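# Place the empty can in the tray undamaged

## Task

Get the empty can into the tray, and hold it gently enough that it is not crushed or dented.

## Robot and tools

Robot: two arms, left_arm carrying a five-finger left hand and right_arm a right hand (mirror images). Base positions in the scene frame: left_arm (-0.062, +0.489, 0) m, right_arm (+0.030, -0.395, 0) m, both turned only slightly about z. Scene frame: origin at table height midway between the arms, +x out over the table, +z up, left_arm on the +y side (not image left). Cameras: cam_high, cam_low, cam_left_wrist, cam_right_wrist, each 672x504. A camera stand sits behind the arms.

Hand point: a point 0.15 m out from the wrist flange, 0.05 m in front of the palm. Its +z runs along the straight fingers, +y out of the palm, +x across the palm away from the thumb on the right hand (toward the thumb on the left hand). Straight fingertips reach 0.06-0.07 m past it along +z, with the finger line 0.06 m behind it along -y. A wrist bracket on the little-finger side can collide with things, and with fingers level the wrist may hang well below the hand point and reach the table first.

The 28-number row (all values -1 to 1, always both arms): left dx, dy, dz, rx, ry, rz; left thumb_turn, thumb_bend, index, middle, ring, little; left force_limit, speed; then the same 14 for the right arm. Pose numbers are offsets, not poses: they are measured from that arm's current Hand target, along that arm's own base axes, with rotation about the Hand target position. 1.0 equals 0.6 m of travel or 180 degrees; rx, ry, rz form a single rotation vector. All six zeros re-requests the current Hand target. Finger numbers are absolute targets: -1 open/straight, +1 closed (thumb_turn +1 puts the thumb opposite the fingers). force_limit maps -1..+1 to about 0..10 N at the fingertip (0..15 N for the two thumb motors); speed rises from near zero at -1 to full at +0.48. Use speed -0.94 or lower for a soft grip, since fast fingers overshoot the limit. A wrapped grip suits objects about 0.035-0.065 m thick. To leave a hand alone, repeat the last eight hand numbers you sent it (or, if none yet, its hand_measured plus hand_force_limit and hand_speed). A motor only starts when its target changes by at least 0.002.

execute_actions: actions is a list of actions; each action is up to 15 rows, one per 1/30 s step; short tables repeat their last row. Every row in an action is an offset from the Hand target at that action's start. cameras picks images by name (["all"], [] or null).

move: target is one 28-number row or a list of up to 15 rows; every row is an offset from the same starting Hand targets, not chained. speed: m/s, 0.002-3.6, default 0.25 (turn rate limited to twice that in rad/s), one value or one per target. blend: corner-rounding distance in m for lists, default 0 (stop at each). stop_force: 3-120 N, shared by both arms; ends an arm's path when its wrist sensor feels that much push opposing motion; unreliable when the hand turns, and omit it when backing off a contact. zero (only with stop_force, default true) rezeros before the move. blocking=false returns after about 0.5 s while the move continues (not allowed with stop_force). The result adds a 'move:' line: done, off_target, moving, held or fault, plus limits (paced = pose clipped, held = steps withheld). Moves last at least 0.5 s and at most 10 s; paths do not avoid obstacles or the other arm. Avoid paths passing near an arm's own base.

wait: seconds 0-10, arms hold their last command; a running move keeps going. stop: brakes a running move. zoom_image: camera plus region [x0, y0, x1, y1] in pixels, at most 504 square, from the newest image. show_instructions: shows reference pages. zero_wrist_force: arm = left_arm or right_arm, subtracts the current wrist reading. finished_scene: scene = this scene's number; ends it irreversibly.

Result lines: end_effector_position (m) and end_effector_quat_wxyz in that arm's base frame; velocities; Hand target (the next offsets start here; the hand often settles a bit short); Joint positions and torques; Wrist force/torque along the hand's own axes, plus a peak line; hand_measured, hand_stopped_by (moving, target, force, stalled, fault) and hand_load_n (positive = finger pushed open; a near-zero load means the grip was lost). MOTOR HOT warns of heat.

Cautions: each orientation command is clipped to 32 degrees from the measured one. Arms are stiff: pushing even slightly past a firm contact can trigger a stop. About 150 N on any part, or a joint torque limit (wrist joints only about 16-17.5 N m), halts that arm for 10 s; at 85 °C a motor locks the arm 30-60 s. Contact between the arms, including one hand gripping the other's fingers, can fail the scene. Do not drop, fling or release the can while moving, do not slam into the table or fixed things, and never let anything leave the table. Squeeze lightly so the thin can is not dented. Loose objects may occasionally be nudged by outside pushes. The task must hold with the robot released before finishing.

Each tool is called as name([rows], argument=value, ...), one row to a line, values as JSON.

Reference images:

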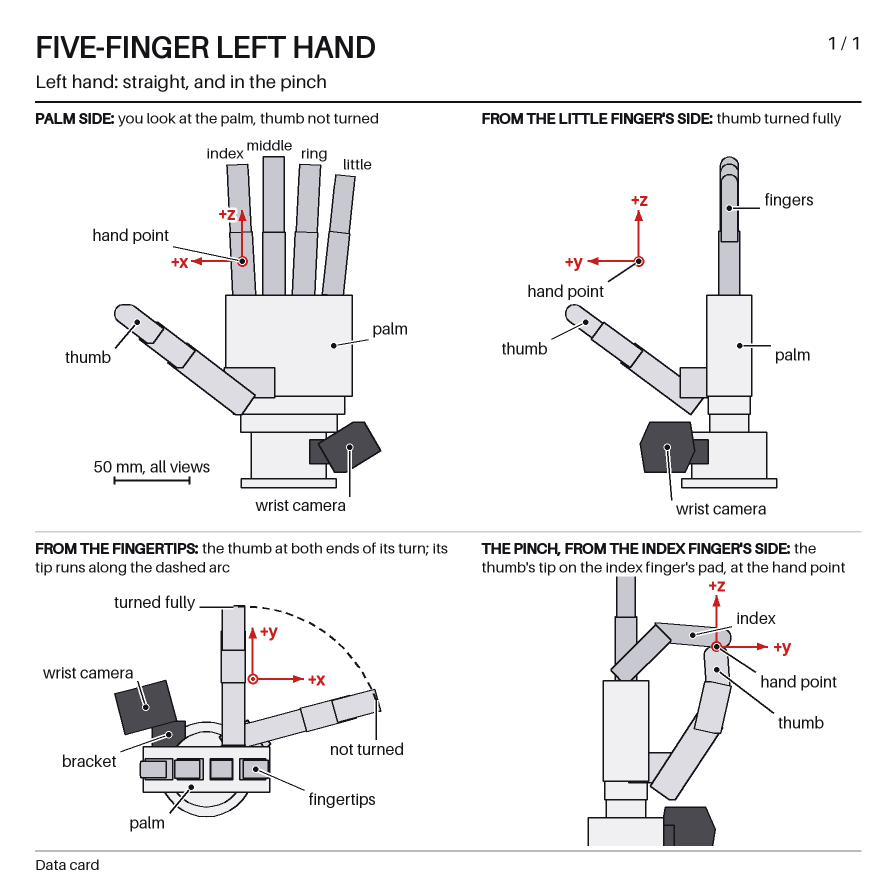

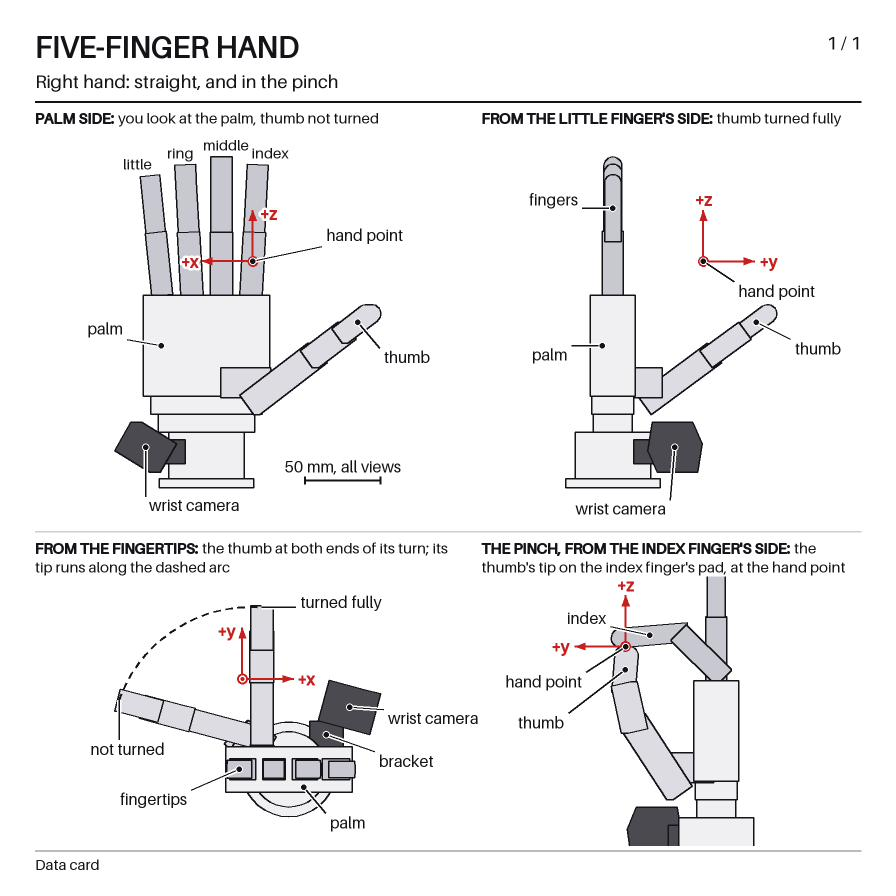

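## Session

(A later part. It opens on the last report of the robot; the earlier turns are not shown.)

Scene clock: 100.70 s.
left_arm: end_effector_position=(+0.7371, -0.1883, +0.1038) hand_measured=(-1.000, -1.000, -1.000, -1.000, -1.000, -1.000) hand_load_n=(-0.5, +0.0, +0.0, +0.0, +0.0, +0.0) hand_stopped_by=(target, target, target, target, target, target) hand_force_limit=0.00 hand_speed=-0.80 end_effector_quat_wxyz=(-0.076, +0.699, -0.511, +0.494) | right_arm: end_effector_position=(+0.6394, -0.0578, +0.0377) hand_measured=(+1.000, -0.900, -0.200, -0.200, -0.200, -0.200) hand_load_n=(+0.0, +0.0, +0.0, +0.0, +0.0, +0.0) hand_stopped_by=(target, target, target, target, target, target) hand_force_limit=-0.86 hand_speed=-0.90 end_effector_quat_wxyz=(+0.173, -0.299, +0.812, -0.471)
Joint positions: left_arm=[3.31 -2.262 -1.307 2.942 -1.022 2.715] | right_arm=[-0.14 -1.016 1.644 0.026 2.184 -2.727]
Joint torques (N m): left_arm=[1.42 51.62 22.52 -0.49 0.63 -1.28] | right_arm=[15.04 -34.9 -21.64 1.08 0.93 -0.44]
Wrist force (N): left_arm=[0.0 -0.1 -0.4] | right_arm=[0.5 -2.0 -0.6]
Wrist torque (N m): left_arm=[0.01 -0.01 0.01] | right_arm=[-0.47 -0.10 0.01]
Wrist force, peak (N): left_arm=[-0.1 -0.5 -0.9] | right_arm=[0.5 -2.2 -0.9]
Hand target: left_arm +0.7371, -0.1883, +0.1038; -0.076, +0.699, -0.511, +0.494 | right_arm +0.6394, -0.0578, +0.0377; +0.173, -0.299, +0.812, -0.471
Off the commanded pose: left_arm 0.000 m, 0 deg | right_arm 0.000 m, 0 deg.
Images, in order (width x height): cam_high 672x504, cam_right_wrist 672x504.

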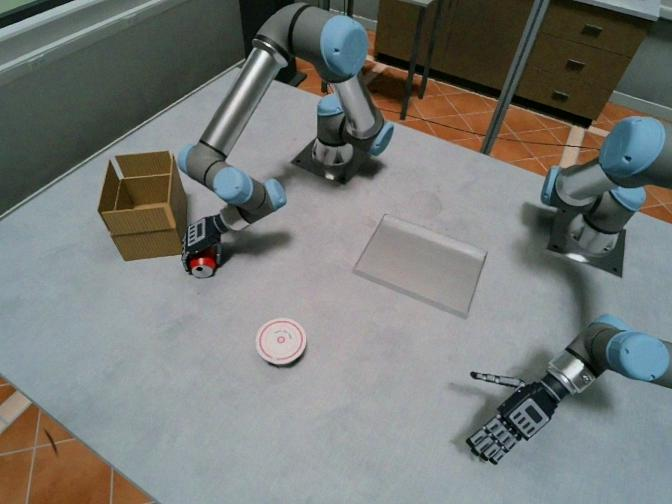

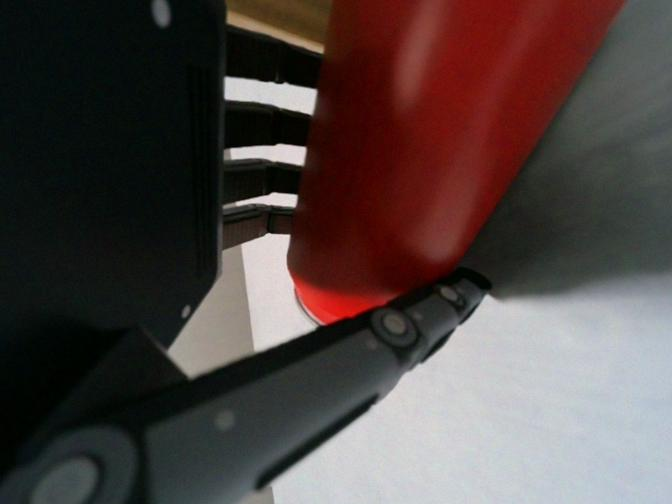

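execute_actions([
  [[0,0,0,0,0,0,-1,-1,-1,-1,-1,-1,0,-0.8, 0,0,0,0,0,0,1,-0.8,0.3,0.3,0.3,0.3,-0.82,-0.93]],
], cameras=["cam_high","cam_right_wrist"])

zoom_image(camera="cam_high", region=[140, 200, 240, 300])

Scene clock: 101.83 s.
left_arm: end_effector_position=(+0.7371, -0.1883, +0.1038) hand_measured=(-1.000, -1.000, -1.000, -1.000, -1.000, -1.000) hand_load_n=(+0.0, +0.0, +0.0, +0.0, +0.0, +0.0) hand_stopped_by=(target, target, target, target, target, target) hand_force_limit=0.00 hand_speed=-0.80 end_effector_quat_wxyz=(-0.076, +0.699, -0.511, +0.494) | right_arm: end_effector_position=(+0.6394, -0.0578, +0.0377) hand_measured=(+1.000, -0.882, -0.162, -0.154, -0.142, -0.108) hand_load_n=(+1.0, +2.0, +0.5, +0.5, +0.5, +1.0) hand_stopped_by=(target, force, force, force, force, force) hand_force_limit=-0.82 hand_speed=-0.93 end_effector_quat_wxyz=(+0.173, -0.299, +0.812, -0.471)
Joint positions: left_arm=[3.31 -2.262 -1.307 2.942 -1.022 2.715] | right_arm=[-0.14 -1.016 1.644 0.026 2.184 -2.727]
Joint torques (N m): left_arm=[1.23 52 22.37 -0.4 0.5 -1.31] | right_arm=[14.89 -35.32 -21.5 0.65 -0.2 -0.91]
Wrist force (N): left_arm=[-0.2 -0.1 -0.3] | right_arm=[0.4 -2.0 -0.7]
Wrist torque (N m): left_arm=[0.00 0.03 -0.01] | right_arm=[-0.45 -0.09 0.01]
Wrist force, peak (N): left_arm=[-0.6 0.0 -0.6] | right_arm=[0.5 -2.1 -0.8]
Hand target: left_arm +0.7371, -0.1883, +0.1038; -0.076, +0.699, -0.511, +0.494 | right_arm +0.6394, -0.0578, +0.0377; +0.173, -0.299, +0.812, -0.471
Off the commanded pose: left_arm 0.000 m, 0 deg | right_arm 0.000 m, 0 deg.
Images, in order (width x height): cam_high 672x504, cam_right_wrist 672x504.

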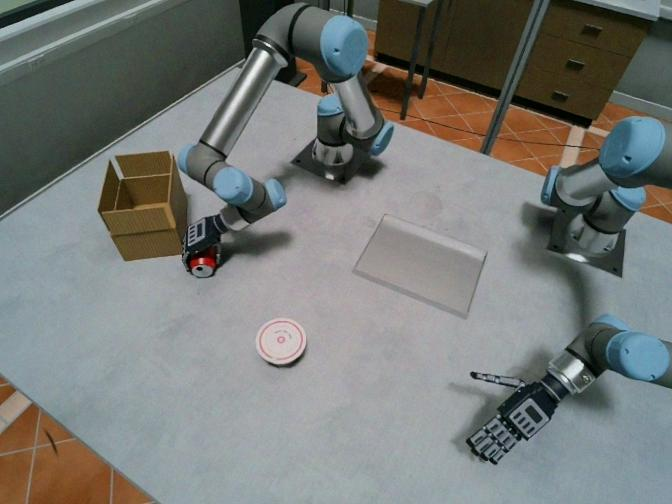

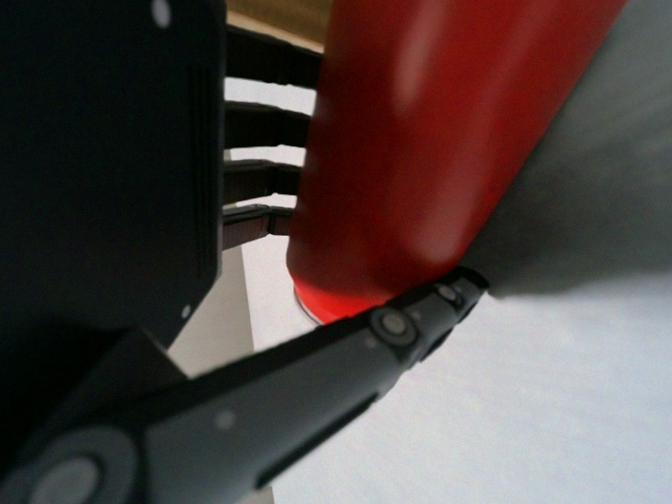

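Scaled by 5.040.

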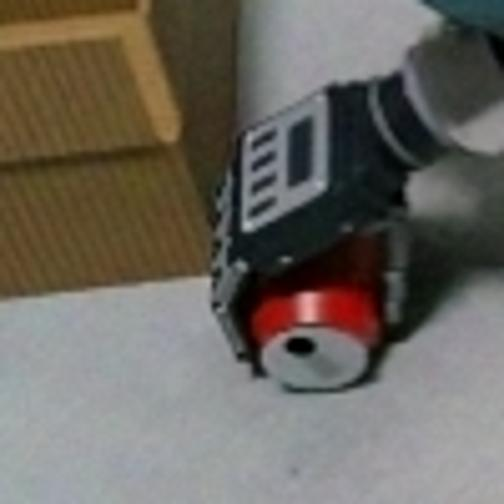

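move([
  [0,0,0,0,0,0,-1,-1,-1,-1,-1,-1,0,-0.8, 0.0,0.0,0.02,0,0,0,1,-0.8,0.3,0.3,0.3,0.3,-0.82,-0.93],
  [0,0,0,0,0,0,-1,-1,-1,-1,-1,-1,0,-0.8, 0.03,0.05,0.12,0,0,0,1,-0.8,0.3,0.3,0.3,0.3,-0.82,-0.93],
], speed=0.04, blend=[0.01,0], cameras=["cam_high","cam_low","cam_right_wrist"])

zoom_image(camera="cam_high", region=[150, 180, 270, 300])

Scene clock: 104.73 s.
left_arm: end_effector_position=(+0.7371, -0.1883, +0.1038) hand_measured=(-1.000, -1.000, -1.000, -1.000, -1.000, -1.000) hand_load_n=(-0.5, +0.0, +0.0, +0.0, +0.0, +0.0) hand_stopped_by=(target, target, target, target, target, target) hand_force_limit=0.00 hand_speed=-0.80 end_effector_quat_wxyz=(-0.076, +0.699, -0.511, +0.494) | right_arm: end_effector_position=(+0.6574, -0.0277, +0.1099) hand_measured=(+1.000, -0.882, -0.162, -0.154, -0.142, -0.108) hand_load_n=(+1.0, +2.0, +0.5, +0.5, +0.5, +1.0) hand_stopped_by=(target, force, force, force, force, force) hand_force_limit=-0.82 hand_speed=-0.93 end_effector_quat_wxyz=(+0.173, -0.299, +0.812, -0.471) end_effector_velocity=(+0.000, +0.000, -0.001) end_effector_angular_velocity=(-0.001, -0.001, +0.000)
Joint positions: left_arm=[3.31 -2.262 -1.307 2.942 -1.022 2.715] | right_arm=[-0.075 -1.048 1.488 0.243 2.235 -2.677]
Joint velocities: left_arm=[within noise] | right_arm=[-0.001 0 0.005 -0.007 0 -0.002]
Joint torques (N m): left_arm=[1.32 51.9 22.33 -0.52 0.56 -1.35] | right_arm=[-10.28 -35.04 -5.76 -1.07 -0.9 -0.85]
Wrist force (N): left_arm=[-0.4 0.0 -0.4] | right_arm=[0.7 -1.7 -0.9]
Wrist torque (N m): left_arm=[0.02 0.06 -0.04] | right_arm=[-0.40 -0.12 -0.10]
Wrist force, peak (N): left_arm=[-0.3 -0.1 -0.8] | right_arm=[0.4 -2.2 -1.2]
Hand target: left_arm +0.7371, -0.1883, +0.1038; -0.076, +0.699, -0.511, +0.494 | right_arm +0.6574, -0.0278, +0.1097; +0.173, -0.299, +0.812, -0.471
Off the commanded pose: left_arm 0.000 m, 0 deg | right_arm 0.000 m, 0 deg.
move: done; blend cut to 0.006 m at target 1
Images, in order (width x height): cam_high 672x504, cam_low 672x504, cam_right_wrist 672x504.

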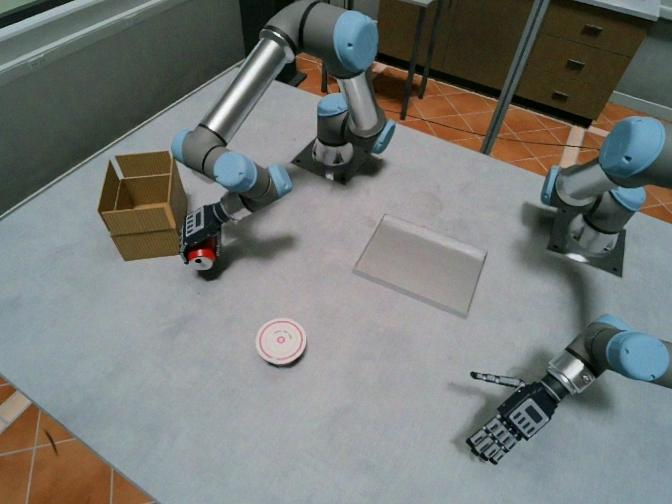

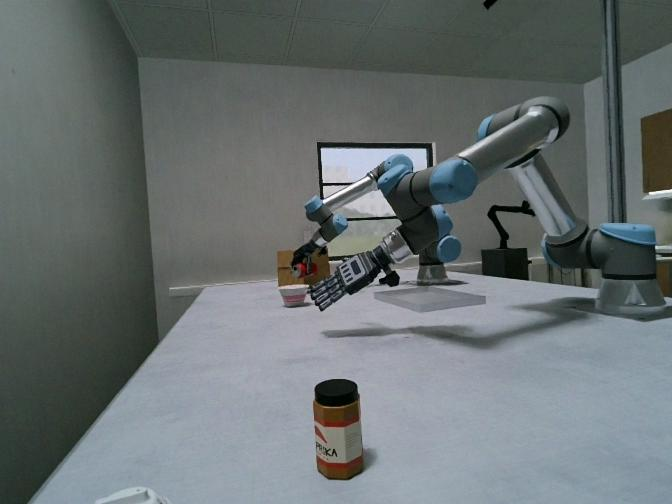

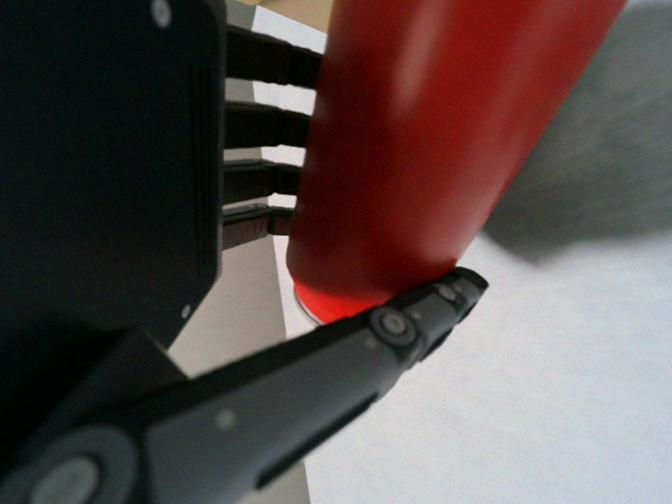

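Scaled by 4.200.

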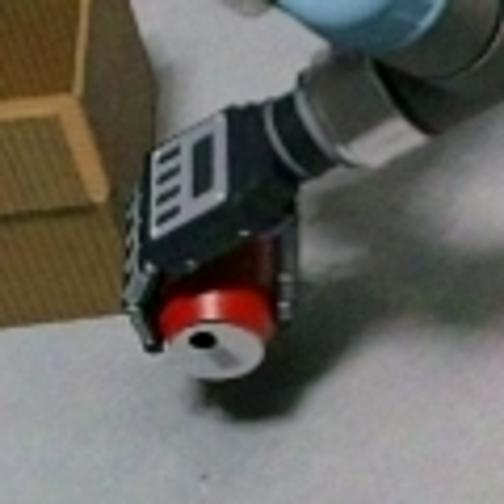

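move([
  [0,0,0,0,0,0,-1,-1,-1,-1,-1,-1,0,-0.8, -0.1,0.05,0.12,0,0,0,1,-0.8,0.3,0.3,0.3,0.3,-0.82,-0.93],
  [0,0,0,0,0,0,-1,-1,-1,-1,-1,-1,0,-0.8, -0.4,0.4,0.15,0,0,0.39,1,-0.8,0.3,0.3,0.3,0.3,-0.82,-0.93],
], speed=[0.1,0.15], blend=[0.03,0], cameras=["cam_high","cam_right_wrist"])

Scene clock: 113.03 s.
left_arm: end_effector_position=(+0.7371, -0.1883, +0.1038) hand_measured=(-1.000, -1.000, -1.000, -1.000, -1.000, -1.000) hand_load_n=(+0.0, +0.0, +0.0, +0.0, -0.5, +0.0) hand_stopped_by=(target, target, target, target, target, target) hand_force_limit=0.00 hand_speed=-0.80 end_effector_quat_wxyz=(-0.076, +0.699, -0.511, +0.494) | right_arm: end_effector_position=(+0.4173, +0.2122, +0.1996) hand_measured=(+1.000, -0.882, -0.162, -0.154, -0.142, -0.108) hand_load_n=(+0.5, +2.0, +0.5, +0.5, +0.0, +1.0) hand_stopped_by=(target, force, force, force, force, force) hand_force_limit=-0.82 hand_speed=-0.93 end_effector_quat_wxyz=(-0.412, +0.711, -0.492, +0.286)
Joint positions: left_arm=[3.31 -2.262 -1.307 2.942 -1.022 2.715] | right_arm=[-0.063 -1.749 2.06 0.25 1.207 -3.362]
Joint torques (N m): left_arm=[1.55 52.84 22.71 -0.59 0.57 -1.4] | right_arm=[3.7 -4.42 -29.96 -1.12 0.3 -0.55]
Wrist force (N): left_arm=[-0.1 -0.3 -0.6] | right_arm=[0.5 -1.6 -0.7]
Wrist torque (N m): left_arm=[-0.01 0.01 0.00] | right_arm=[-0.39 -0.09 0.05]
Wrist force, peak (N): left_arm=[-0.4 -0.2 -0.8] | right_arm=[1.2 -2.2 -0.6]
Hand target: left_arm +0.7371, -0.1883, +0.1038; -0.076, +0.699, -0.511, +0.494 | right_arm +0.4174, +0.2122, +0.1997; -0.412, +0.711, -0.492, +0.286
Off the commanded pose: left_arm 0.000 m, 0 deg | right_arm 0.000 m, 0 deg.
move: done
Images, in order (width x height): cam_high 672x504, cam_right_wrist 672x504.

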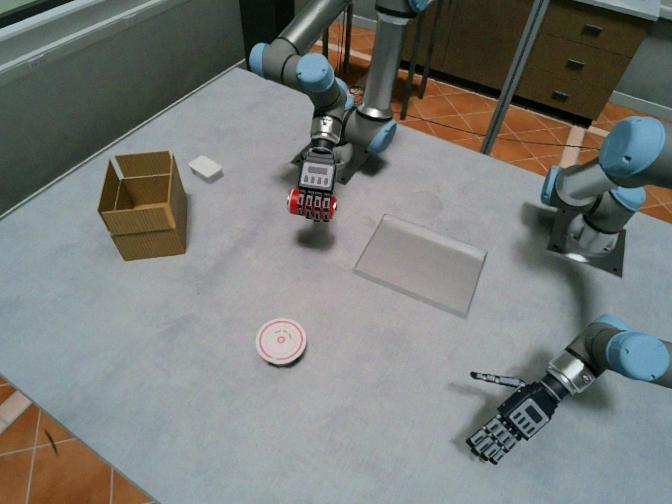

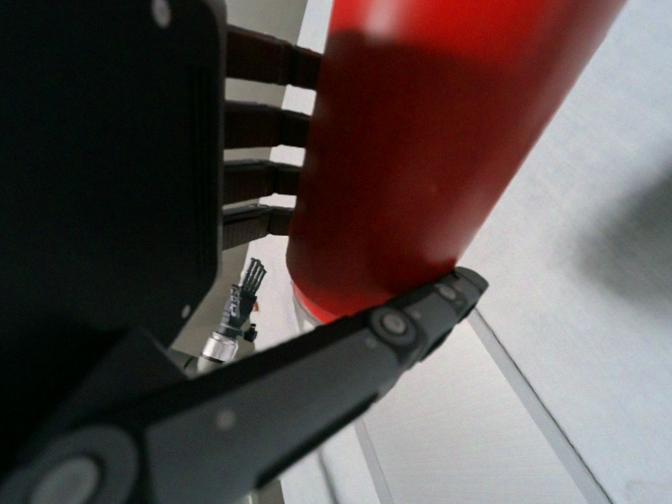

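move(target=[0,0,0,0,0,0,-1,-1,-1,-1,-1,-1,0,-0.8, -0.3307,0.413,-0.0828,0,0,0.385,1,-0.8,0.3,0.3,0.3,0.3,-0.82,-0.93], speed=0.15, cameras=["cam_high","cam_low","cam_right_wrist"])

zoom_image(camera="cam_high", region=[340, 180, 500, 330])

Scene clock: 118.17 s.
left_arm: end_effector_position=(+0.7371, -0.1883, +0.1038) hand_measured=(-1.000, -1.000, -1.000, -1.000, -1.000, -1.000) hand_load_n=(+0.0, +0.0, +0.5, +0.0, +0.0, +0.0) hand_stopped_by=(target, target, target, target, target, target) hand_force_limit=0.00 hand_speed=-0.80 end_effector_quat_wxyz=(-0.076, +0.699, -0.511, +0.494) | right_arm: end_effector_position=(+0.2189, +0.4601, +0.1501) hand_measured=(+1.000, -0.882, -0.162, -0.154, -0.142, -0.108) hand_load_n=(+1.0, +2.5, +0.5, +0.5, +0.0, +1.0) hand_stopped_by=(target, force, force, force, force, force) hand_force_limit=-0.82 hand_speed=-0.93 end_effector_quat_wxyz=(-0.502, +0.865, +0.000, +0.000) end_effector_velocity=(+0.002, -0.001, +0.000) end_effector_angular_velocity=(+0.000, -0.004, -0.005)
Joint positions: left_arm=[3.31 -2.262 -1.307 2.942 -1.022 2.715] | right_arm=[0.461 -1.378 1.889 0.398 0.682 -3.926]
Joint velocities: left_arm=[within noise] | right_arm=[-0.003 -0.002 0.001 -0.005 0.003 0.002]
Joint torques (N m): left_arm=[1.42 52.02 23.66 -0.49 0.63 -1.39] | right_arm=[-9.74 -30.55 -4.19 -0.69 1.37 0.93]
Wrist force (N): left_arm=[0.2 -0.3 -0.6] | right_arm=[0.8 -1.6 -0.8]
Wrist torque (N m): left_arm=[-0.01 -0.05 0.02] | right_arm=[-0.37 -0.08 0.08]
Wrist force, peak (N): left_arm=[-0.3 0.0 -0.9] | right_arm=[1.4 -2.0 -0.7]
Hand target: left_arm +0.7371, -0.1883, +0.1038; -0.076, +0.699, -0.511, +0.494 | right_arm +0.2189, +0.4600, +0.1500; -0.502, +0.865, -0.001, +0.001
Off the commanded pose: left_arm 0.000 m, 0 deg | right_arm 0.000 m, 0 deg.
move: done
Images, in order (width x height): cam_high 672x504, cam_low 672x504, cam_right_wrist 672x504.

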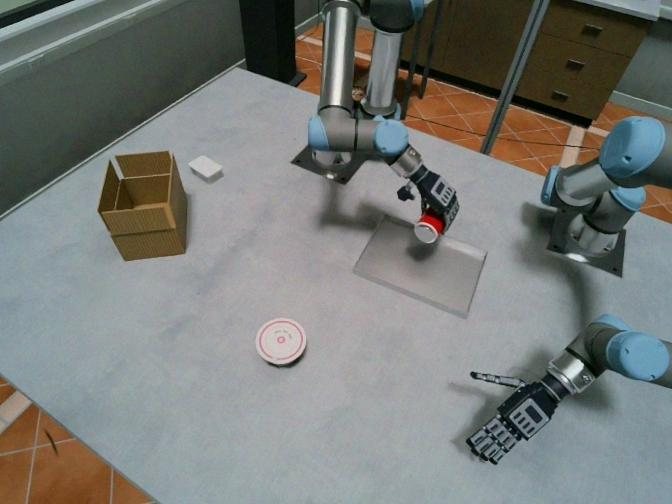

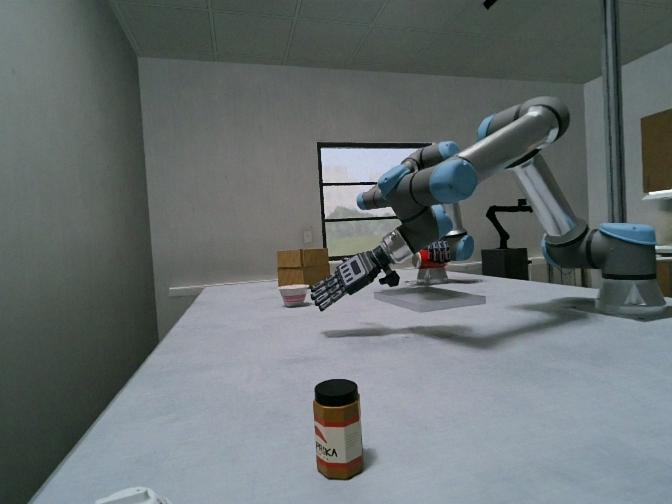

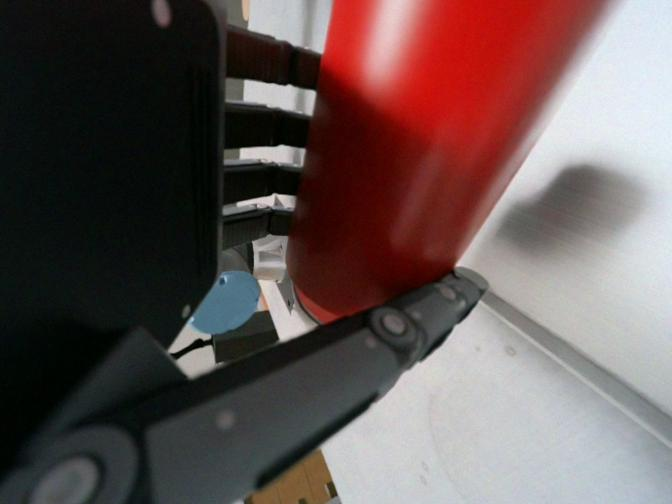

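Scaled by 3.150.

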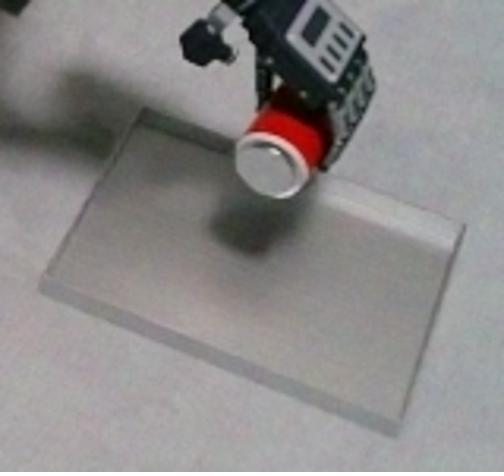

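move(target=[0,0,0,0,0,0,-1,-1,-1,-1,-1,-1,0,-0.8, 0.03,0,-0.15,0,0,0,1,-0.8,0.3,0.3,0.3,0.3,-0.82,-0.93], speed=0.1, cameras=["cam_high","cam_low","cam_right_wrist"])

zoom_image(camera="cam_high", region=[340, 180, 500, 330])

zoom_image(camera="cam_low", region=[360, 220, 500, 320])

Scene clock: 121.20 s.
left_arm: end_effector_position=(+0.7371, -0.1883, +0.1038) hand_measured=(-1.000, -1.000, -1.000, -1.000, -1.000, -1.000) hand_load_n=(+0.0, +0.0, +0.0, +0.0, +0.0, +0.0) hand_stopped_by=(target, target, target, target, target, target) hand_force_limit=0.00 hand_speed=-0.80 end_effector_quat_wxyz=(-0.076, +0.699, -0.511, +0.494) | right_arm: end_effector_position=(+0.2369, +0.4599, +0.0600) hand_measured=(+1.000, -0.882, -0.162, -0.154, -0.142, -0.108) hand_load_n=(+1.0, +2.0, +1.0, +0.5, +0.0, +1.0) hand_stopped_by=(target, force, force, force, force, force) hand_force_limit=-0.82 hand_speed=-0.93 end_effector_quat_wxyz=(-0.502, +0.865, -0.001, +0.000)
Joint positions: left_arm=[3.31 -2.262 -1.307 2.942 -1.022 2.715] | right_arm=[0.439 -1.214 1.955 0.191 0.668 -3.954]
Joint torques (N m): left_arm=[1.29 52.68 23.31 -0.55 0.57 -1.46] | right_arm=[15.1 -26.69 -26.73 2.59 -0.66 0.74]
Wrist force (N): left_arm=[-0.3 -0.1 -0.4] | right_arm=[0.3 -1.5 -0.7]
Wrist torque (N m): left_arm=[0.01 0.04 -0.02] | right_arm=[-0.35 -0.04 0.04]
Wrist force, peak (N): left_arm=[-0.4 -0.3 -0.8] | right_arm=[0.6 -2.7 -1.2]
Hand target: left_arm +0.7371, -0.1883, +0.1038; -0.076, +0.699, -0.511, +0.494 | right_arm +0.2369, +0.4600, +0.0600; -0.502, +0.865, -0.001, +0.001
Off the commanded pose: left_arm 0.000 m, 0 deg | right_arm 0.000 m, 0 deg.
move: done
Images, in order (width x height): cam_high 672x504, cam_low 672x504, cam_right_wrist 672x504.

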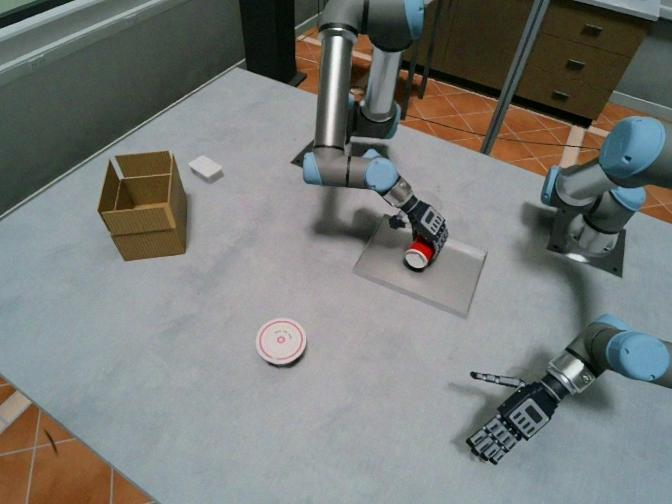

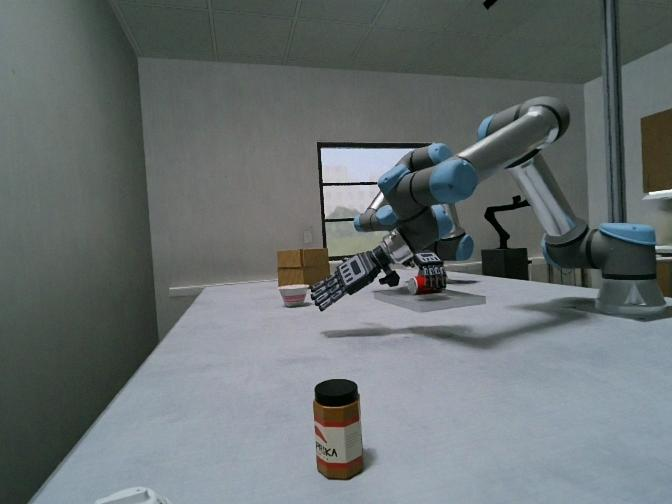

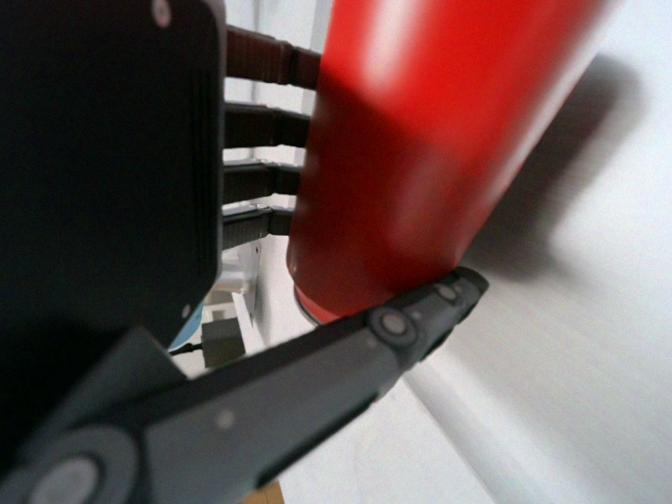

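Scaled by 3.150.

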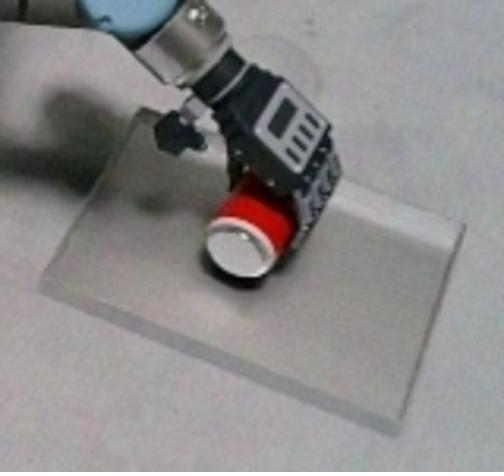

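Scaled by 3.600.

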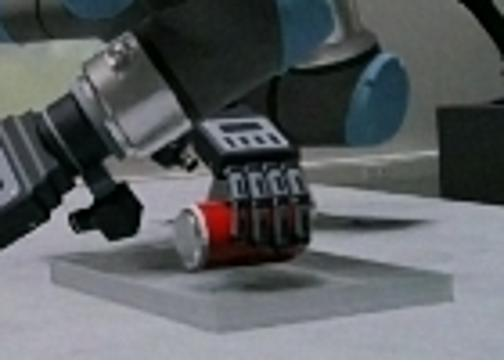

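move(target=[0,0,0,0,0,0,-1,-1,-1,-1,-1,-1,0,-0.8, 0.006,0,-0.036,0,0,0,1,-0.8,0.3,0.3,0.3,0.3,-0.82,-0.93], speed=0.012, stop_force=4, cameras=["cam_high","cam_low","cam_right_wrist"])

zoom_image(camera="cam_low", region=[360, 220, 500, 320])

Scene clock: 126.67 s.
left_arm: end_effector_position=(+0.7371, -0.1883, +0.1038) hand_measured=(-1.000, -1.000, -1.000, -1.000, -1.000, -1.000) hand_load_n=(-0.5, +0.0, +0.0, +0.0, +0.0, +0.0) hand_stopped_by=(target, target, target, target, target, target) hand_force_limit=0.00 hand_speed=-0.80 end_effector_quat_wxyz=(-0.076, +0.699, -0.511, +0.494) | right_arm: end_effector_position=(+0.2405, +0.4600, +0.0384) hand_measured=(+1.000, -0.880, -0.162, -0.154, -0.142, -0.108) hand_load_n=(+0.0, +0.5, +0.5, +0.0, +0.0, +0.5) hand_stopped_by=(target, force, force, force, force, force) hand_force_limit=-0.82 hand_speed=-0.93 end_effector_quat_wxyz=(-0.502, +0.865, -0.001, +0.001)
Joint positions: left_arm=[3.31 -2.262 -1.307 2.942 -1.022 2.715] | right_arm=[0.435 -1.17 1.964 0.142 0.666 -3.96]
Joint torques (N m): left_arm=[1.46 52.18 23.38 -0.56 0.57 -1.41] | right_arm=[-2.8 -35.21 -11 3.42 -3.21 0.63]
Wrist force (N): left_arm=[-0.3 -0.4 -0.3] | right_arm=[0.3 -1.7 -0.9]
Wrist torque (N m): left_arm=[-0.04 0.04 0.00] | right_arm=[-0.35 -0.02 0.03]
Wrist force, peak (N): left_arm=[0.0 -0.5 -0.8] | right_arm=[0.2 -2.0 -1.0]
Hand target: left_arm +0.7371, -0.1883, +0.1038; -0.076, +0.699, -0.511, +0.494 | right_arm +0.2405, +0.4600, +0.0384; -0.502, +0.865, -0.001, +0.001
Off the commanded pose: left_arm 0.000 m, 0 deg | right_arm 0.000 m, 0 deg.
move: done
Images, in order (width x height): cam_high 672x504, cam_low 672x504, cam_right_wrist 672x504.

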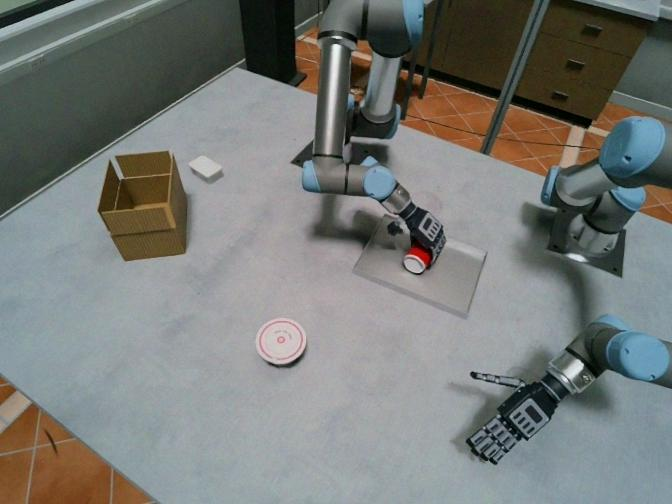

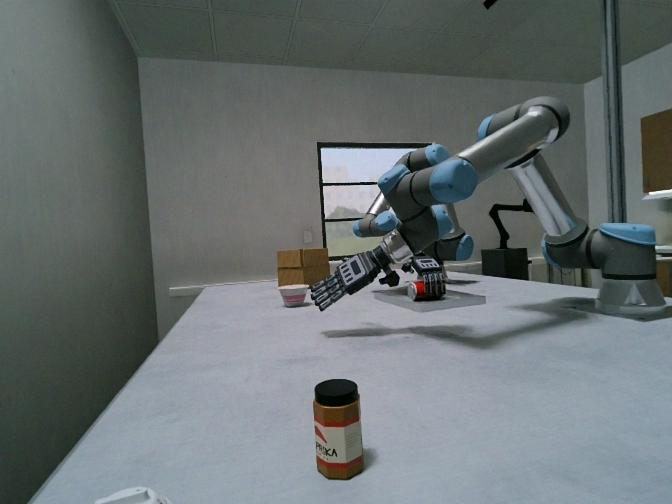

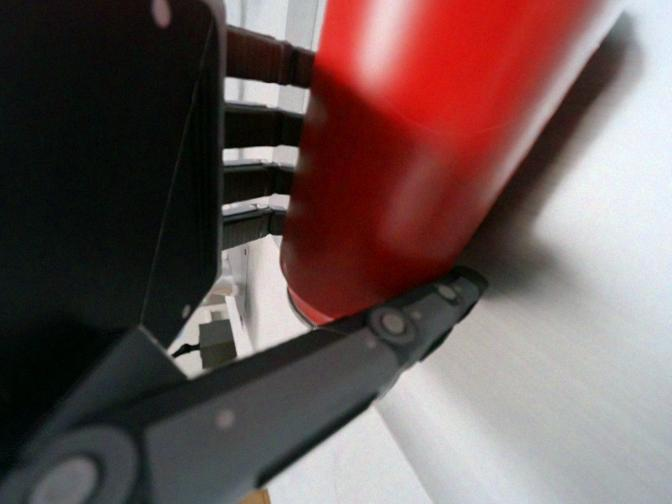

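Scaled by 3.600.

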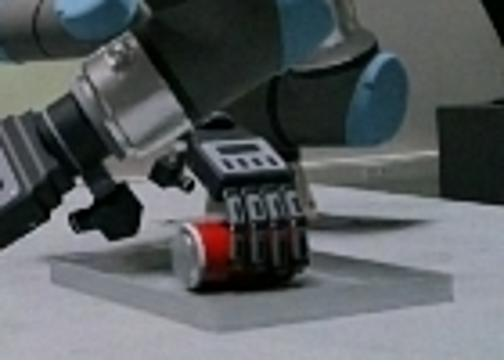

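execute_actions([
  [[0,0,0,0,0,0,-1,-1,-1,-1,-1,-1,0,-0.8, 0,0,0,0,0,0,1,-0.95,-0.24,-0.24,-0.22,-0.2,-0.82,-0.9]],
  [[0,0,0,0,0,0,-1,-1,-1,-1,-1,-1,0,-0.8, 0,0,0,0,0,0,1,-1,-0.4,-0.4,-0.4,-0.4,-0.82,-0.85]],
], cameras=["cam_high","cam_right_wrist"])

zoom_image(camera="cam_high", region=[340, 180, 500, 330])

Scene clock: 129.60 s.
left_arm: end_effector_position=(+0.7371, -0.1883, +0.1038) hand_measured=(-1.000, -1.000, -1.000, -1.000, -1.000, -1.000) hand_load_n=(+0.0, +0.0, +0.0, +0.0, +0.0, +0.0) hand_stopped_by=(target, target, target, target, target, target) hand_force_limit=0.00 hand_speed=-0.80 end_effector_quat_wxyz=(-0.076, +0.699, -0.511, +0.494) | right_arm: end_effector_position=(+0.2405, +0.4600, +0.0384) hand_measured=(+1.000, -1.000, -0.400, -0.400, -0.400, -0.400) hand_load_n=(+0.0, +0.0, +0.0, +0.0, -0.5, +0.0) hand_stopped_by=(target, target, target, target, target, target) hand_force_limit=-0.82 hand_speed=-0.85 end_effector_quat_wxyz=(-0.502, +0.865, +0.000, +0.001)
Joint positions: left_arm=[3.31 -2.262 -1.307 2.942 -1.022 2.715] | right_arm=[0.435 -1.17 1.964 0.142 0.666 -3.959]
Joint torques (N m): left_arm=[1.62 52.88 23.43 -0.67 0.53 -1.42] | right_arm=[13.46 -35.7 -23.31 3.39 -0.34 0.6]
Wrist force (N): left_arm=[-0.4 -0.1 -0.3] | right_arm=[0.5 -1.7 -0.7]
Wrist torque (N m): left_arm=[0.00 0.05 -0.02] | right_arm=[-0.35 -0.05 0.04]
Wrist force, peak (N): left_arm=[-0.1 -0.5 -0.8] | right_arm=[0.4 -1.8 -1.0]
Hand target: left_arm +0.7371, -0.1883, +0.1038; -0.076, +0.699, -0.511, +0.494 | right_arm +0.2405, +0.4600, +0.0384; -0.502, +0.865, -0.001, +0.001
Off the commanded pose: left_arm 0.000 m, 0 deg | right_arm 0.000 m, 0 deg.
Images, in order (width x height): cam_high 672x504, cam_right_wrist 672x504.

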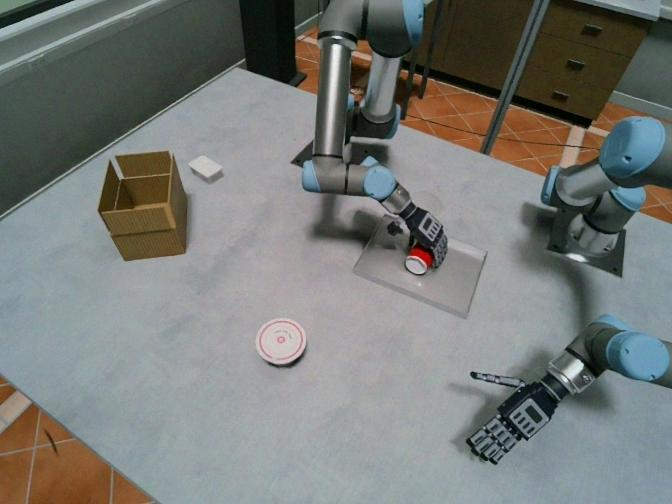

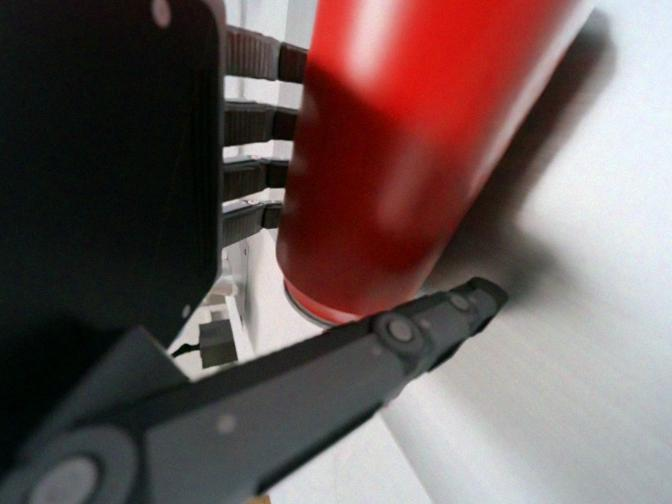

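Scaled by 3.150.

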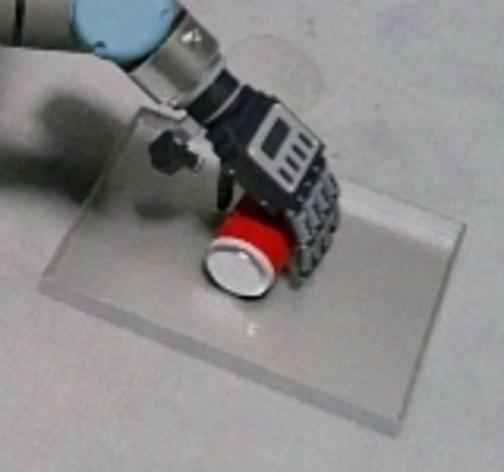

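execute_actions([
  [[0,0,0,0,0,0,-1,-1,-1,-1,-1,-1,0,-0.8, 0,0,0,0,0,0,1,-1,-1,-1,-1,-1,-0.5,-0.7]],
])

move(target=[0,0,0,0,0,0,-1,-1,-1,-1,-1,-1,0,-0.8, 0,-0.003,0.2,0,0,0,1,-1,-1,-1,-1,-1,-0.5,-0.7], speed=0.06, cameras=["cam_high","cam_low","cam_right_wrist"])

zoom_image(camera="cam_high", region=[340, 180, 500, 330])

zoom_image(camera="cam_low", region=[360, 220, 500, 320])

Scene clock: 131.30 s.
left_arm: end_effector_position=(+0.7371, -0.1883, +0.1038) hand_measured=(-1.000, -1.000, -1.000, -1.000, -1.000, -1.000) hand_load_n=(-0.5, +0.0, +0.0, +0.0, +0.0, +0.0) hand_stopped_by=(target, target, target, target, target, target) hand_force_limit=0.00 hand_speed=-0.80 end_effector_quat_wxyz=(-0.076, +0.699, -0.511, +0.494) | right_arm: end_effector_position=(+0.2405, +0.4600, +0.0384) hand_measured=(+1.000, -1.000, -1.000, -1.000, -1.000, -1.000) hand_load_n=(+0.0, +0.0, +0.0, +0.0, +0.0, +0.0) hand_stopped_by=(target, target, target, target, target, target) hand_force_limit=-0.50 hand_speed=-0.70 end_effector_quat_wxyz=(-0.502, +0.865, -0.001, +0.001)
Joint positions: left_arm=[3.31 -2.262 -1.307 2.942 -1.022 2.715] | right_arm=[0.435 -1.17 1.964 0.142 0.666 -3.959]
Joint torques (N m): left_arm=[1.27 52.7 24.02 -0.55 0.54 -1.26] | right_arm=[11.81 -34.47 -22.46 3.52 0.78 0.49]
Wrist force (N): left_arm=[-0.3 0.0 -0.2] | right_arm=[0.4 -1.7 -0.8]
Wrist torque (N m): left_arm=[0.01 0.04 -0.02] | right_arm=[-0.36 -0.03 0.04]
Wrist force, peak (N): left_arm=[-0.3 -0.2 -0.8] | right_arm=[0.4 -1.8 -1.1]
Hand target: left_arm +0.7371, -0.1883, +0.1038; -0.076, +0.699, -0.511, +0.494 | right_arm +0.2405, +0.4600, +0.0384; -0.502, +0.865, -0.001, +0.001
Off the commanded pose: left_arm 0.000 m, 0 deg | right_arm 0.000 m, 0 deg.

Scene clock: 133.63 s.
left_arm: end_effector_position=(+0.7371, -0.1883, +0.1038) hand_measured=(-1.000, -1.000, -1.000, -1.000, -1.000, -1.000) hand_load_n=(+0.0, +0.0, +0.0, +0.0, +0.0, +0.0) hand_stopped_by=(target, target, target, target, target, target) hand_force_limit=0.00 hand_speed=-0.80 end_effector_quat_wxyz=(-0.076, +0.699, -0.511, +0.494) | right_arm: end_effector_position=(+0.2406, +0.4582, +0.1585) hand_measured=(+1.000, -1.000, -1.000, -1.000, -1.000, -1.000) hand_load_n=(+0.0, +0.0, -0.5, +0.0, +0.0, +0.0) hand_stopped_by=(target, target, target, target, target, target) hand_force_limit=-0.50 hand_speed=-0.70 end_effector_quat_wxyz=(-0.502, +0.865, +0.000, +0.001)
Joint positions: left_arm=[3.31 -2.262 -1.307 2.942 -1.022 2.715] | right_arm=[0.43 -1.35 1.836 0.453 0.663 -3.965]
Joint torques (N m): left_arm=[1.72 52.45 23.4 -0.6 0.62 -1.33] | right_arm=[-9.02 -17.87 -3.12 -0.68 -3.92 -1]
Wrist force (N): left_arm=[-0.1 0.1 -0.4] | right_arm=[0.5 -1.8 -0.8]
Wrist torque (N m): left_arm=[0.05 0.02 -0.01] | right_arm=[-0.39 -0.06 0.07]
Wrist force, peak (N): left_arm=[-0.4 -0.3 -0.7] | right_arm=[0.8 -2.4 -1.1]
Hand target: left_arm +0.7371, -0.1883, +0.1038; -0.076, +0.699, -0.511, +0.494 | right_arm +0.2405, +0.4582, +0.1584; -0.502, +0.865, -0.001, +0.001
Off the commanded pose: left_arm 0.000 m, 0 deg | right_arm 0.000 m, 0 deg.
move: done
Images, in order (width x height): cam_high 672x504, cam_low 672x504, cam_right_wrist 672x504.

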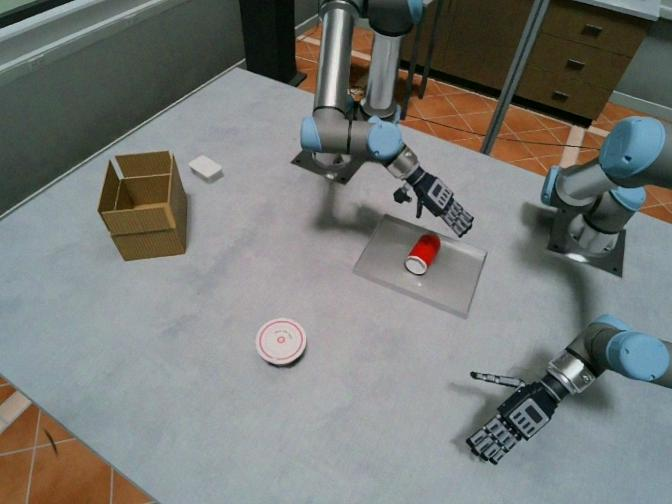

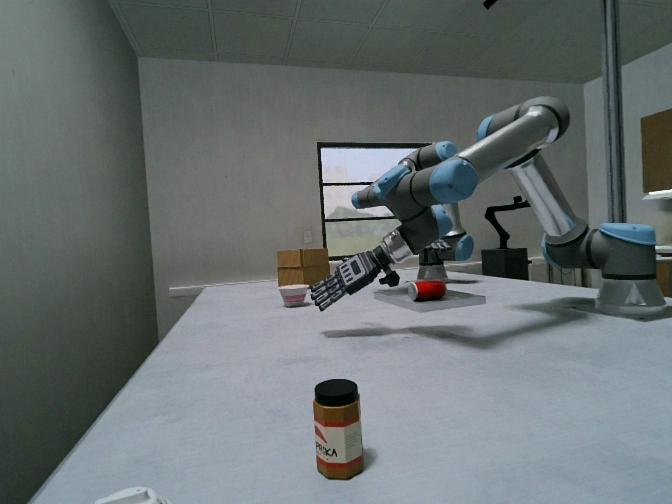

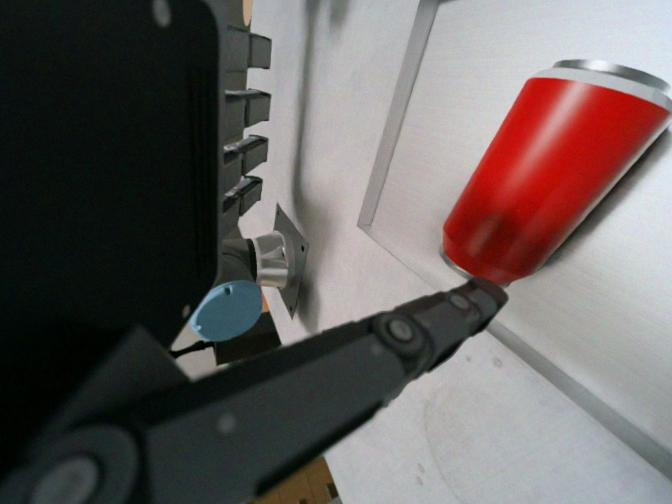

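Scaled by 3.150.

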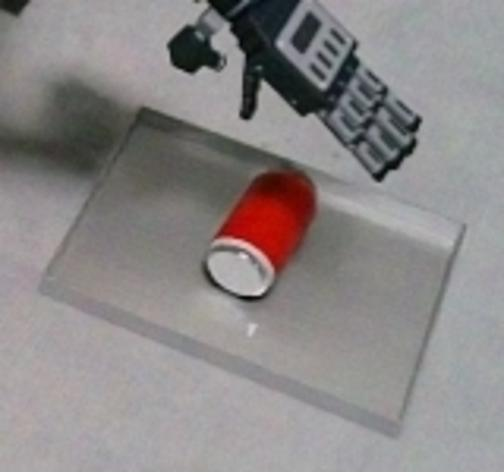

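Scaled by 3.600.

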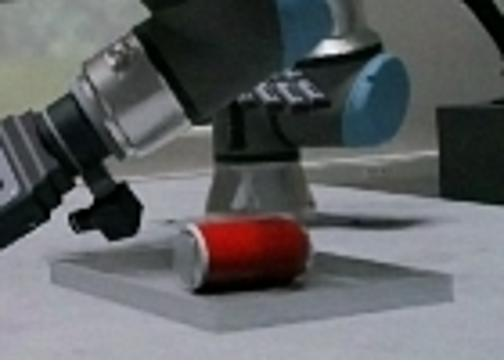

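wait(seconds=0.5, cameras=["cam_high"])

zoom_image(camera="cam_high", region=[340, 180, 500, 330])

Scene clock: 134.50 s.
left_arm: end_effector_position=(+0.7371, -0.1883, +0.1038) hand_measured=(-1.000, -1.000, -1.000, -1.000, -1.000, -1.000) hand_load_n=(+0.0, -0.5, +0.0, +0.0, +0.0, +0.0) hand_stopped_by=(target, target, target, target, target, target) hand_force_limit=0.00 hand_speed=-0.80 end_effector_quat_wxyz=(-0.076, +0.699, -0.511, +0.494) | right_arm: end_effector_position=(+0.2405, +0.4582, +0.1584) hand_measured=(+1.000, -1.000, -1.000, -1.000, -1.000, -1.000) hand_load_n=(+0.0, +0.0, +0.0, -0.5, +0.0, -0.5) hand_stopped_by=(target, target, target, target, target, target) hand_force_limit=-0.50 hand_speed=-0.70 end_effector_quat_wxyz=(-0.502, +0.865, -0.001, +0.001)
Joint positions: left_arm=[3.31 -2.262 -1.307 2.942 -1.022 2.715] | right_arm=[0.43 -1.35 1.836 0.453 0.663 -3.965]
Joint torques (N m): left_arm=[1.26 52.5 23.5 -0.58 0.54 -1.29] | right_arm=[-4.12 -18.46 -4.88 2.69 -2.91 0.54]
Wrist force (N): left_arm=[-0.1 -0.3 -0.6] | right_arm=[0.7 -1.7 -0.8]
Wrist torque (N m): left_arm=[-0.01 0.00 0.01] | right_arm=[-0.39 -0.09 0.08]
Wrist force, peak (N): left_arm=[-0.3 0.1 -0.7] | right_arm=[0.7 -1.9 -0.9]
Hand target: left_arm +0.7371, -0.1883, +0.1038; -0.076, +0.699, -0.511, +0.494 | right_arm +0.2405, +0.4582, +0.1584; -0.502, +0.865, -0.001, +0.001
Off the commanded pose: left_arm 0.000 m, 0 deg | right_arm 0.000 m, 0 deg.
wait: 0.50 s; at rest from the start
Images, in order (width x height): cam_high 672x504.

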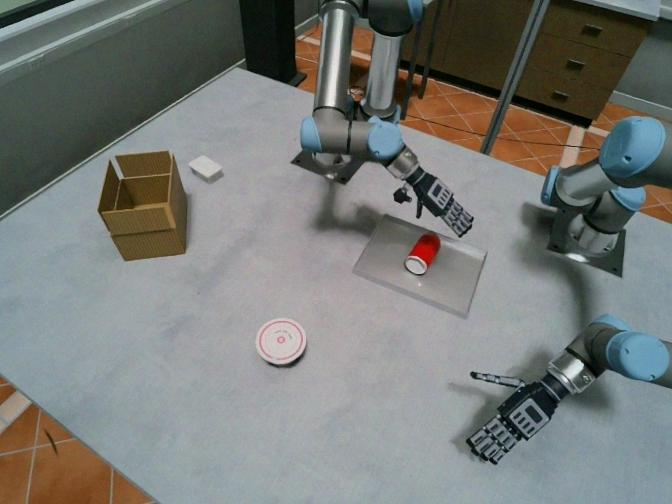

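Scaled by 3.150.

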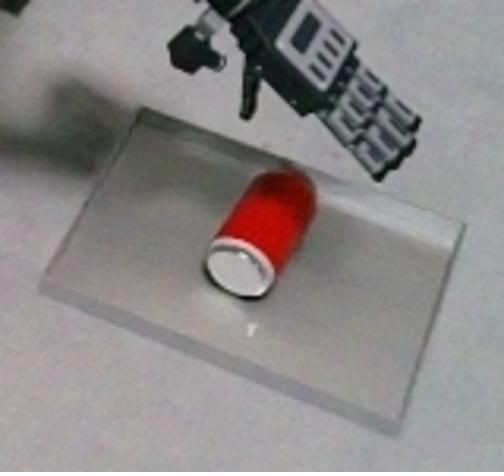

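The can is at rest in the tray.

finished_scene(scene=2)

The scene is finished: the task was done.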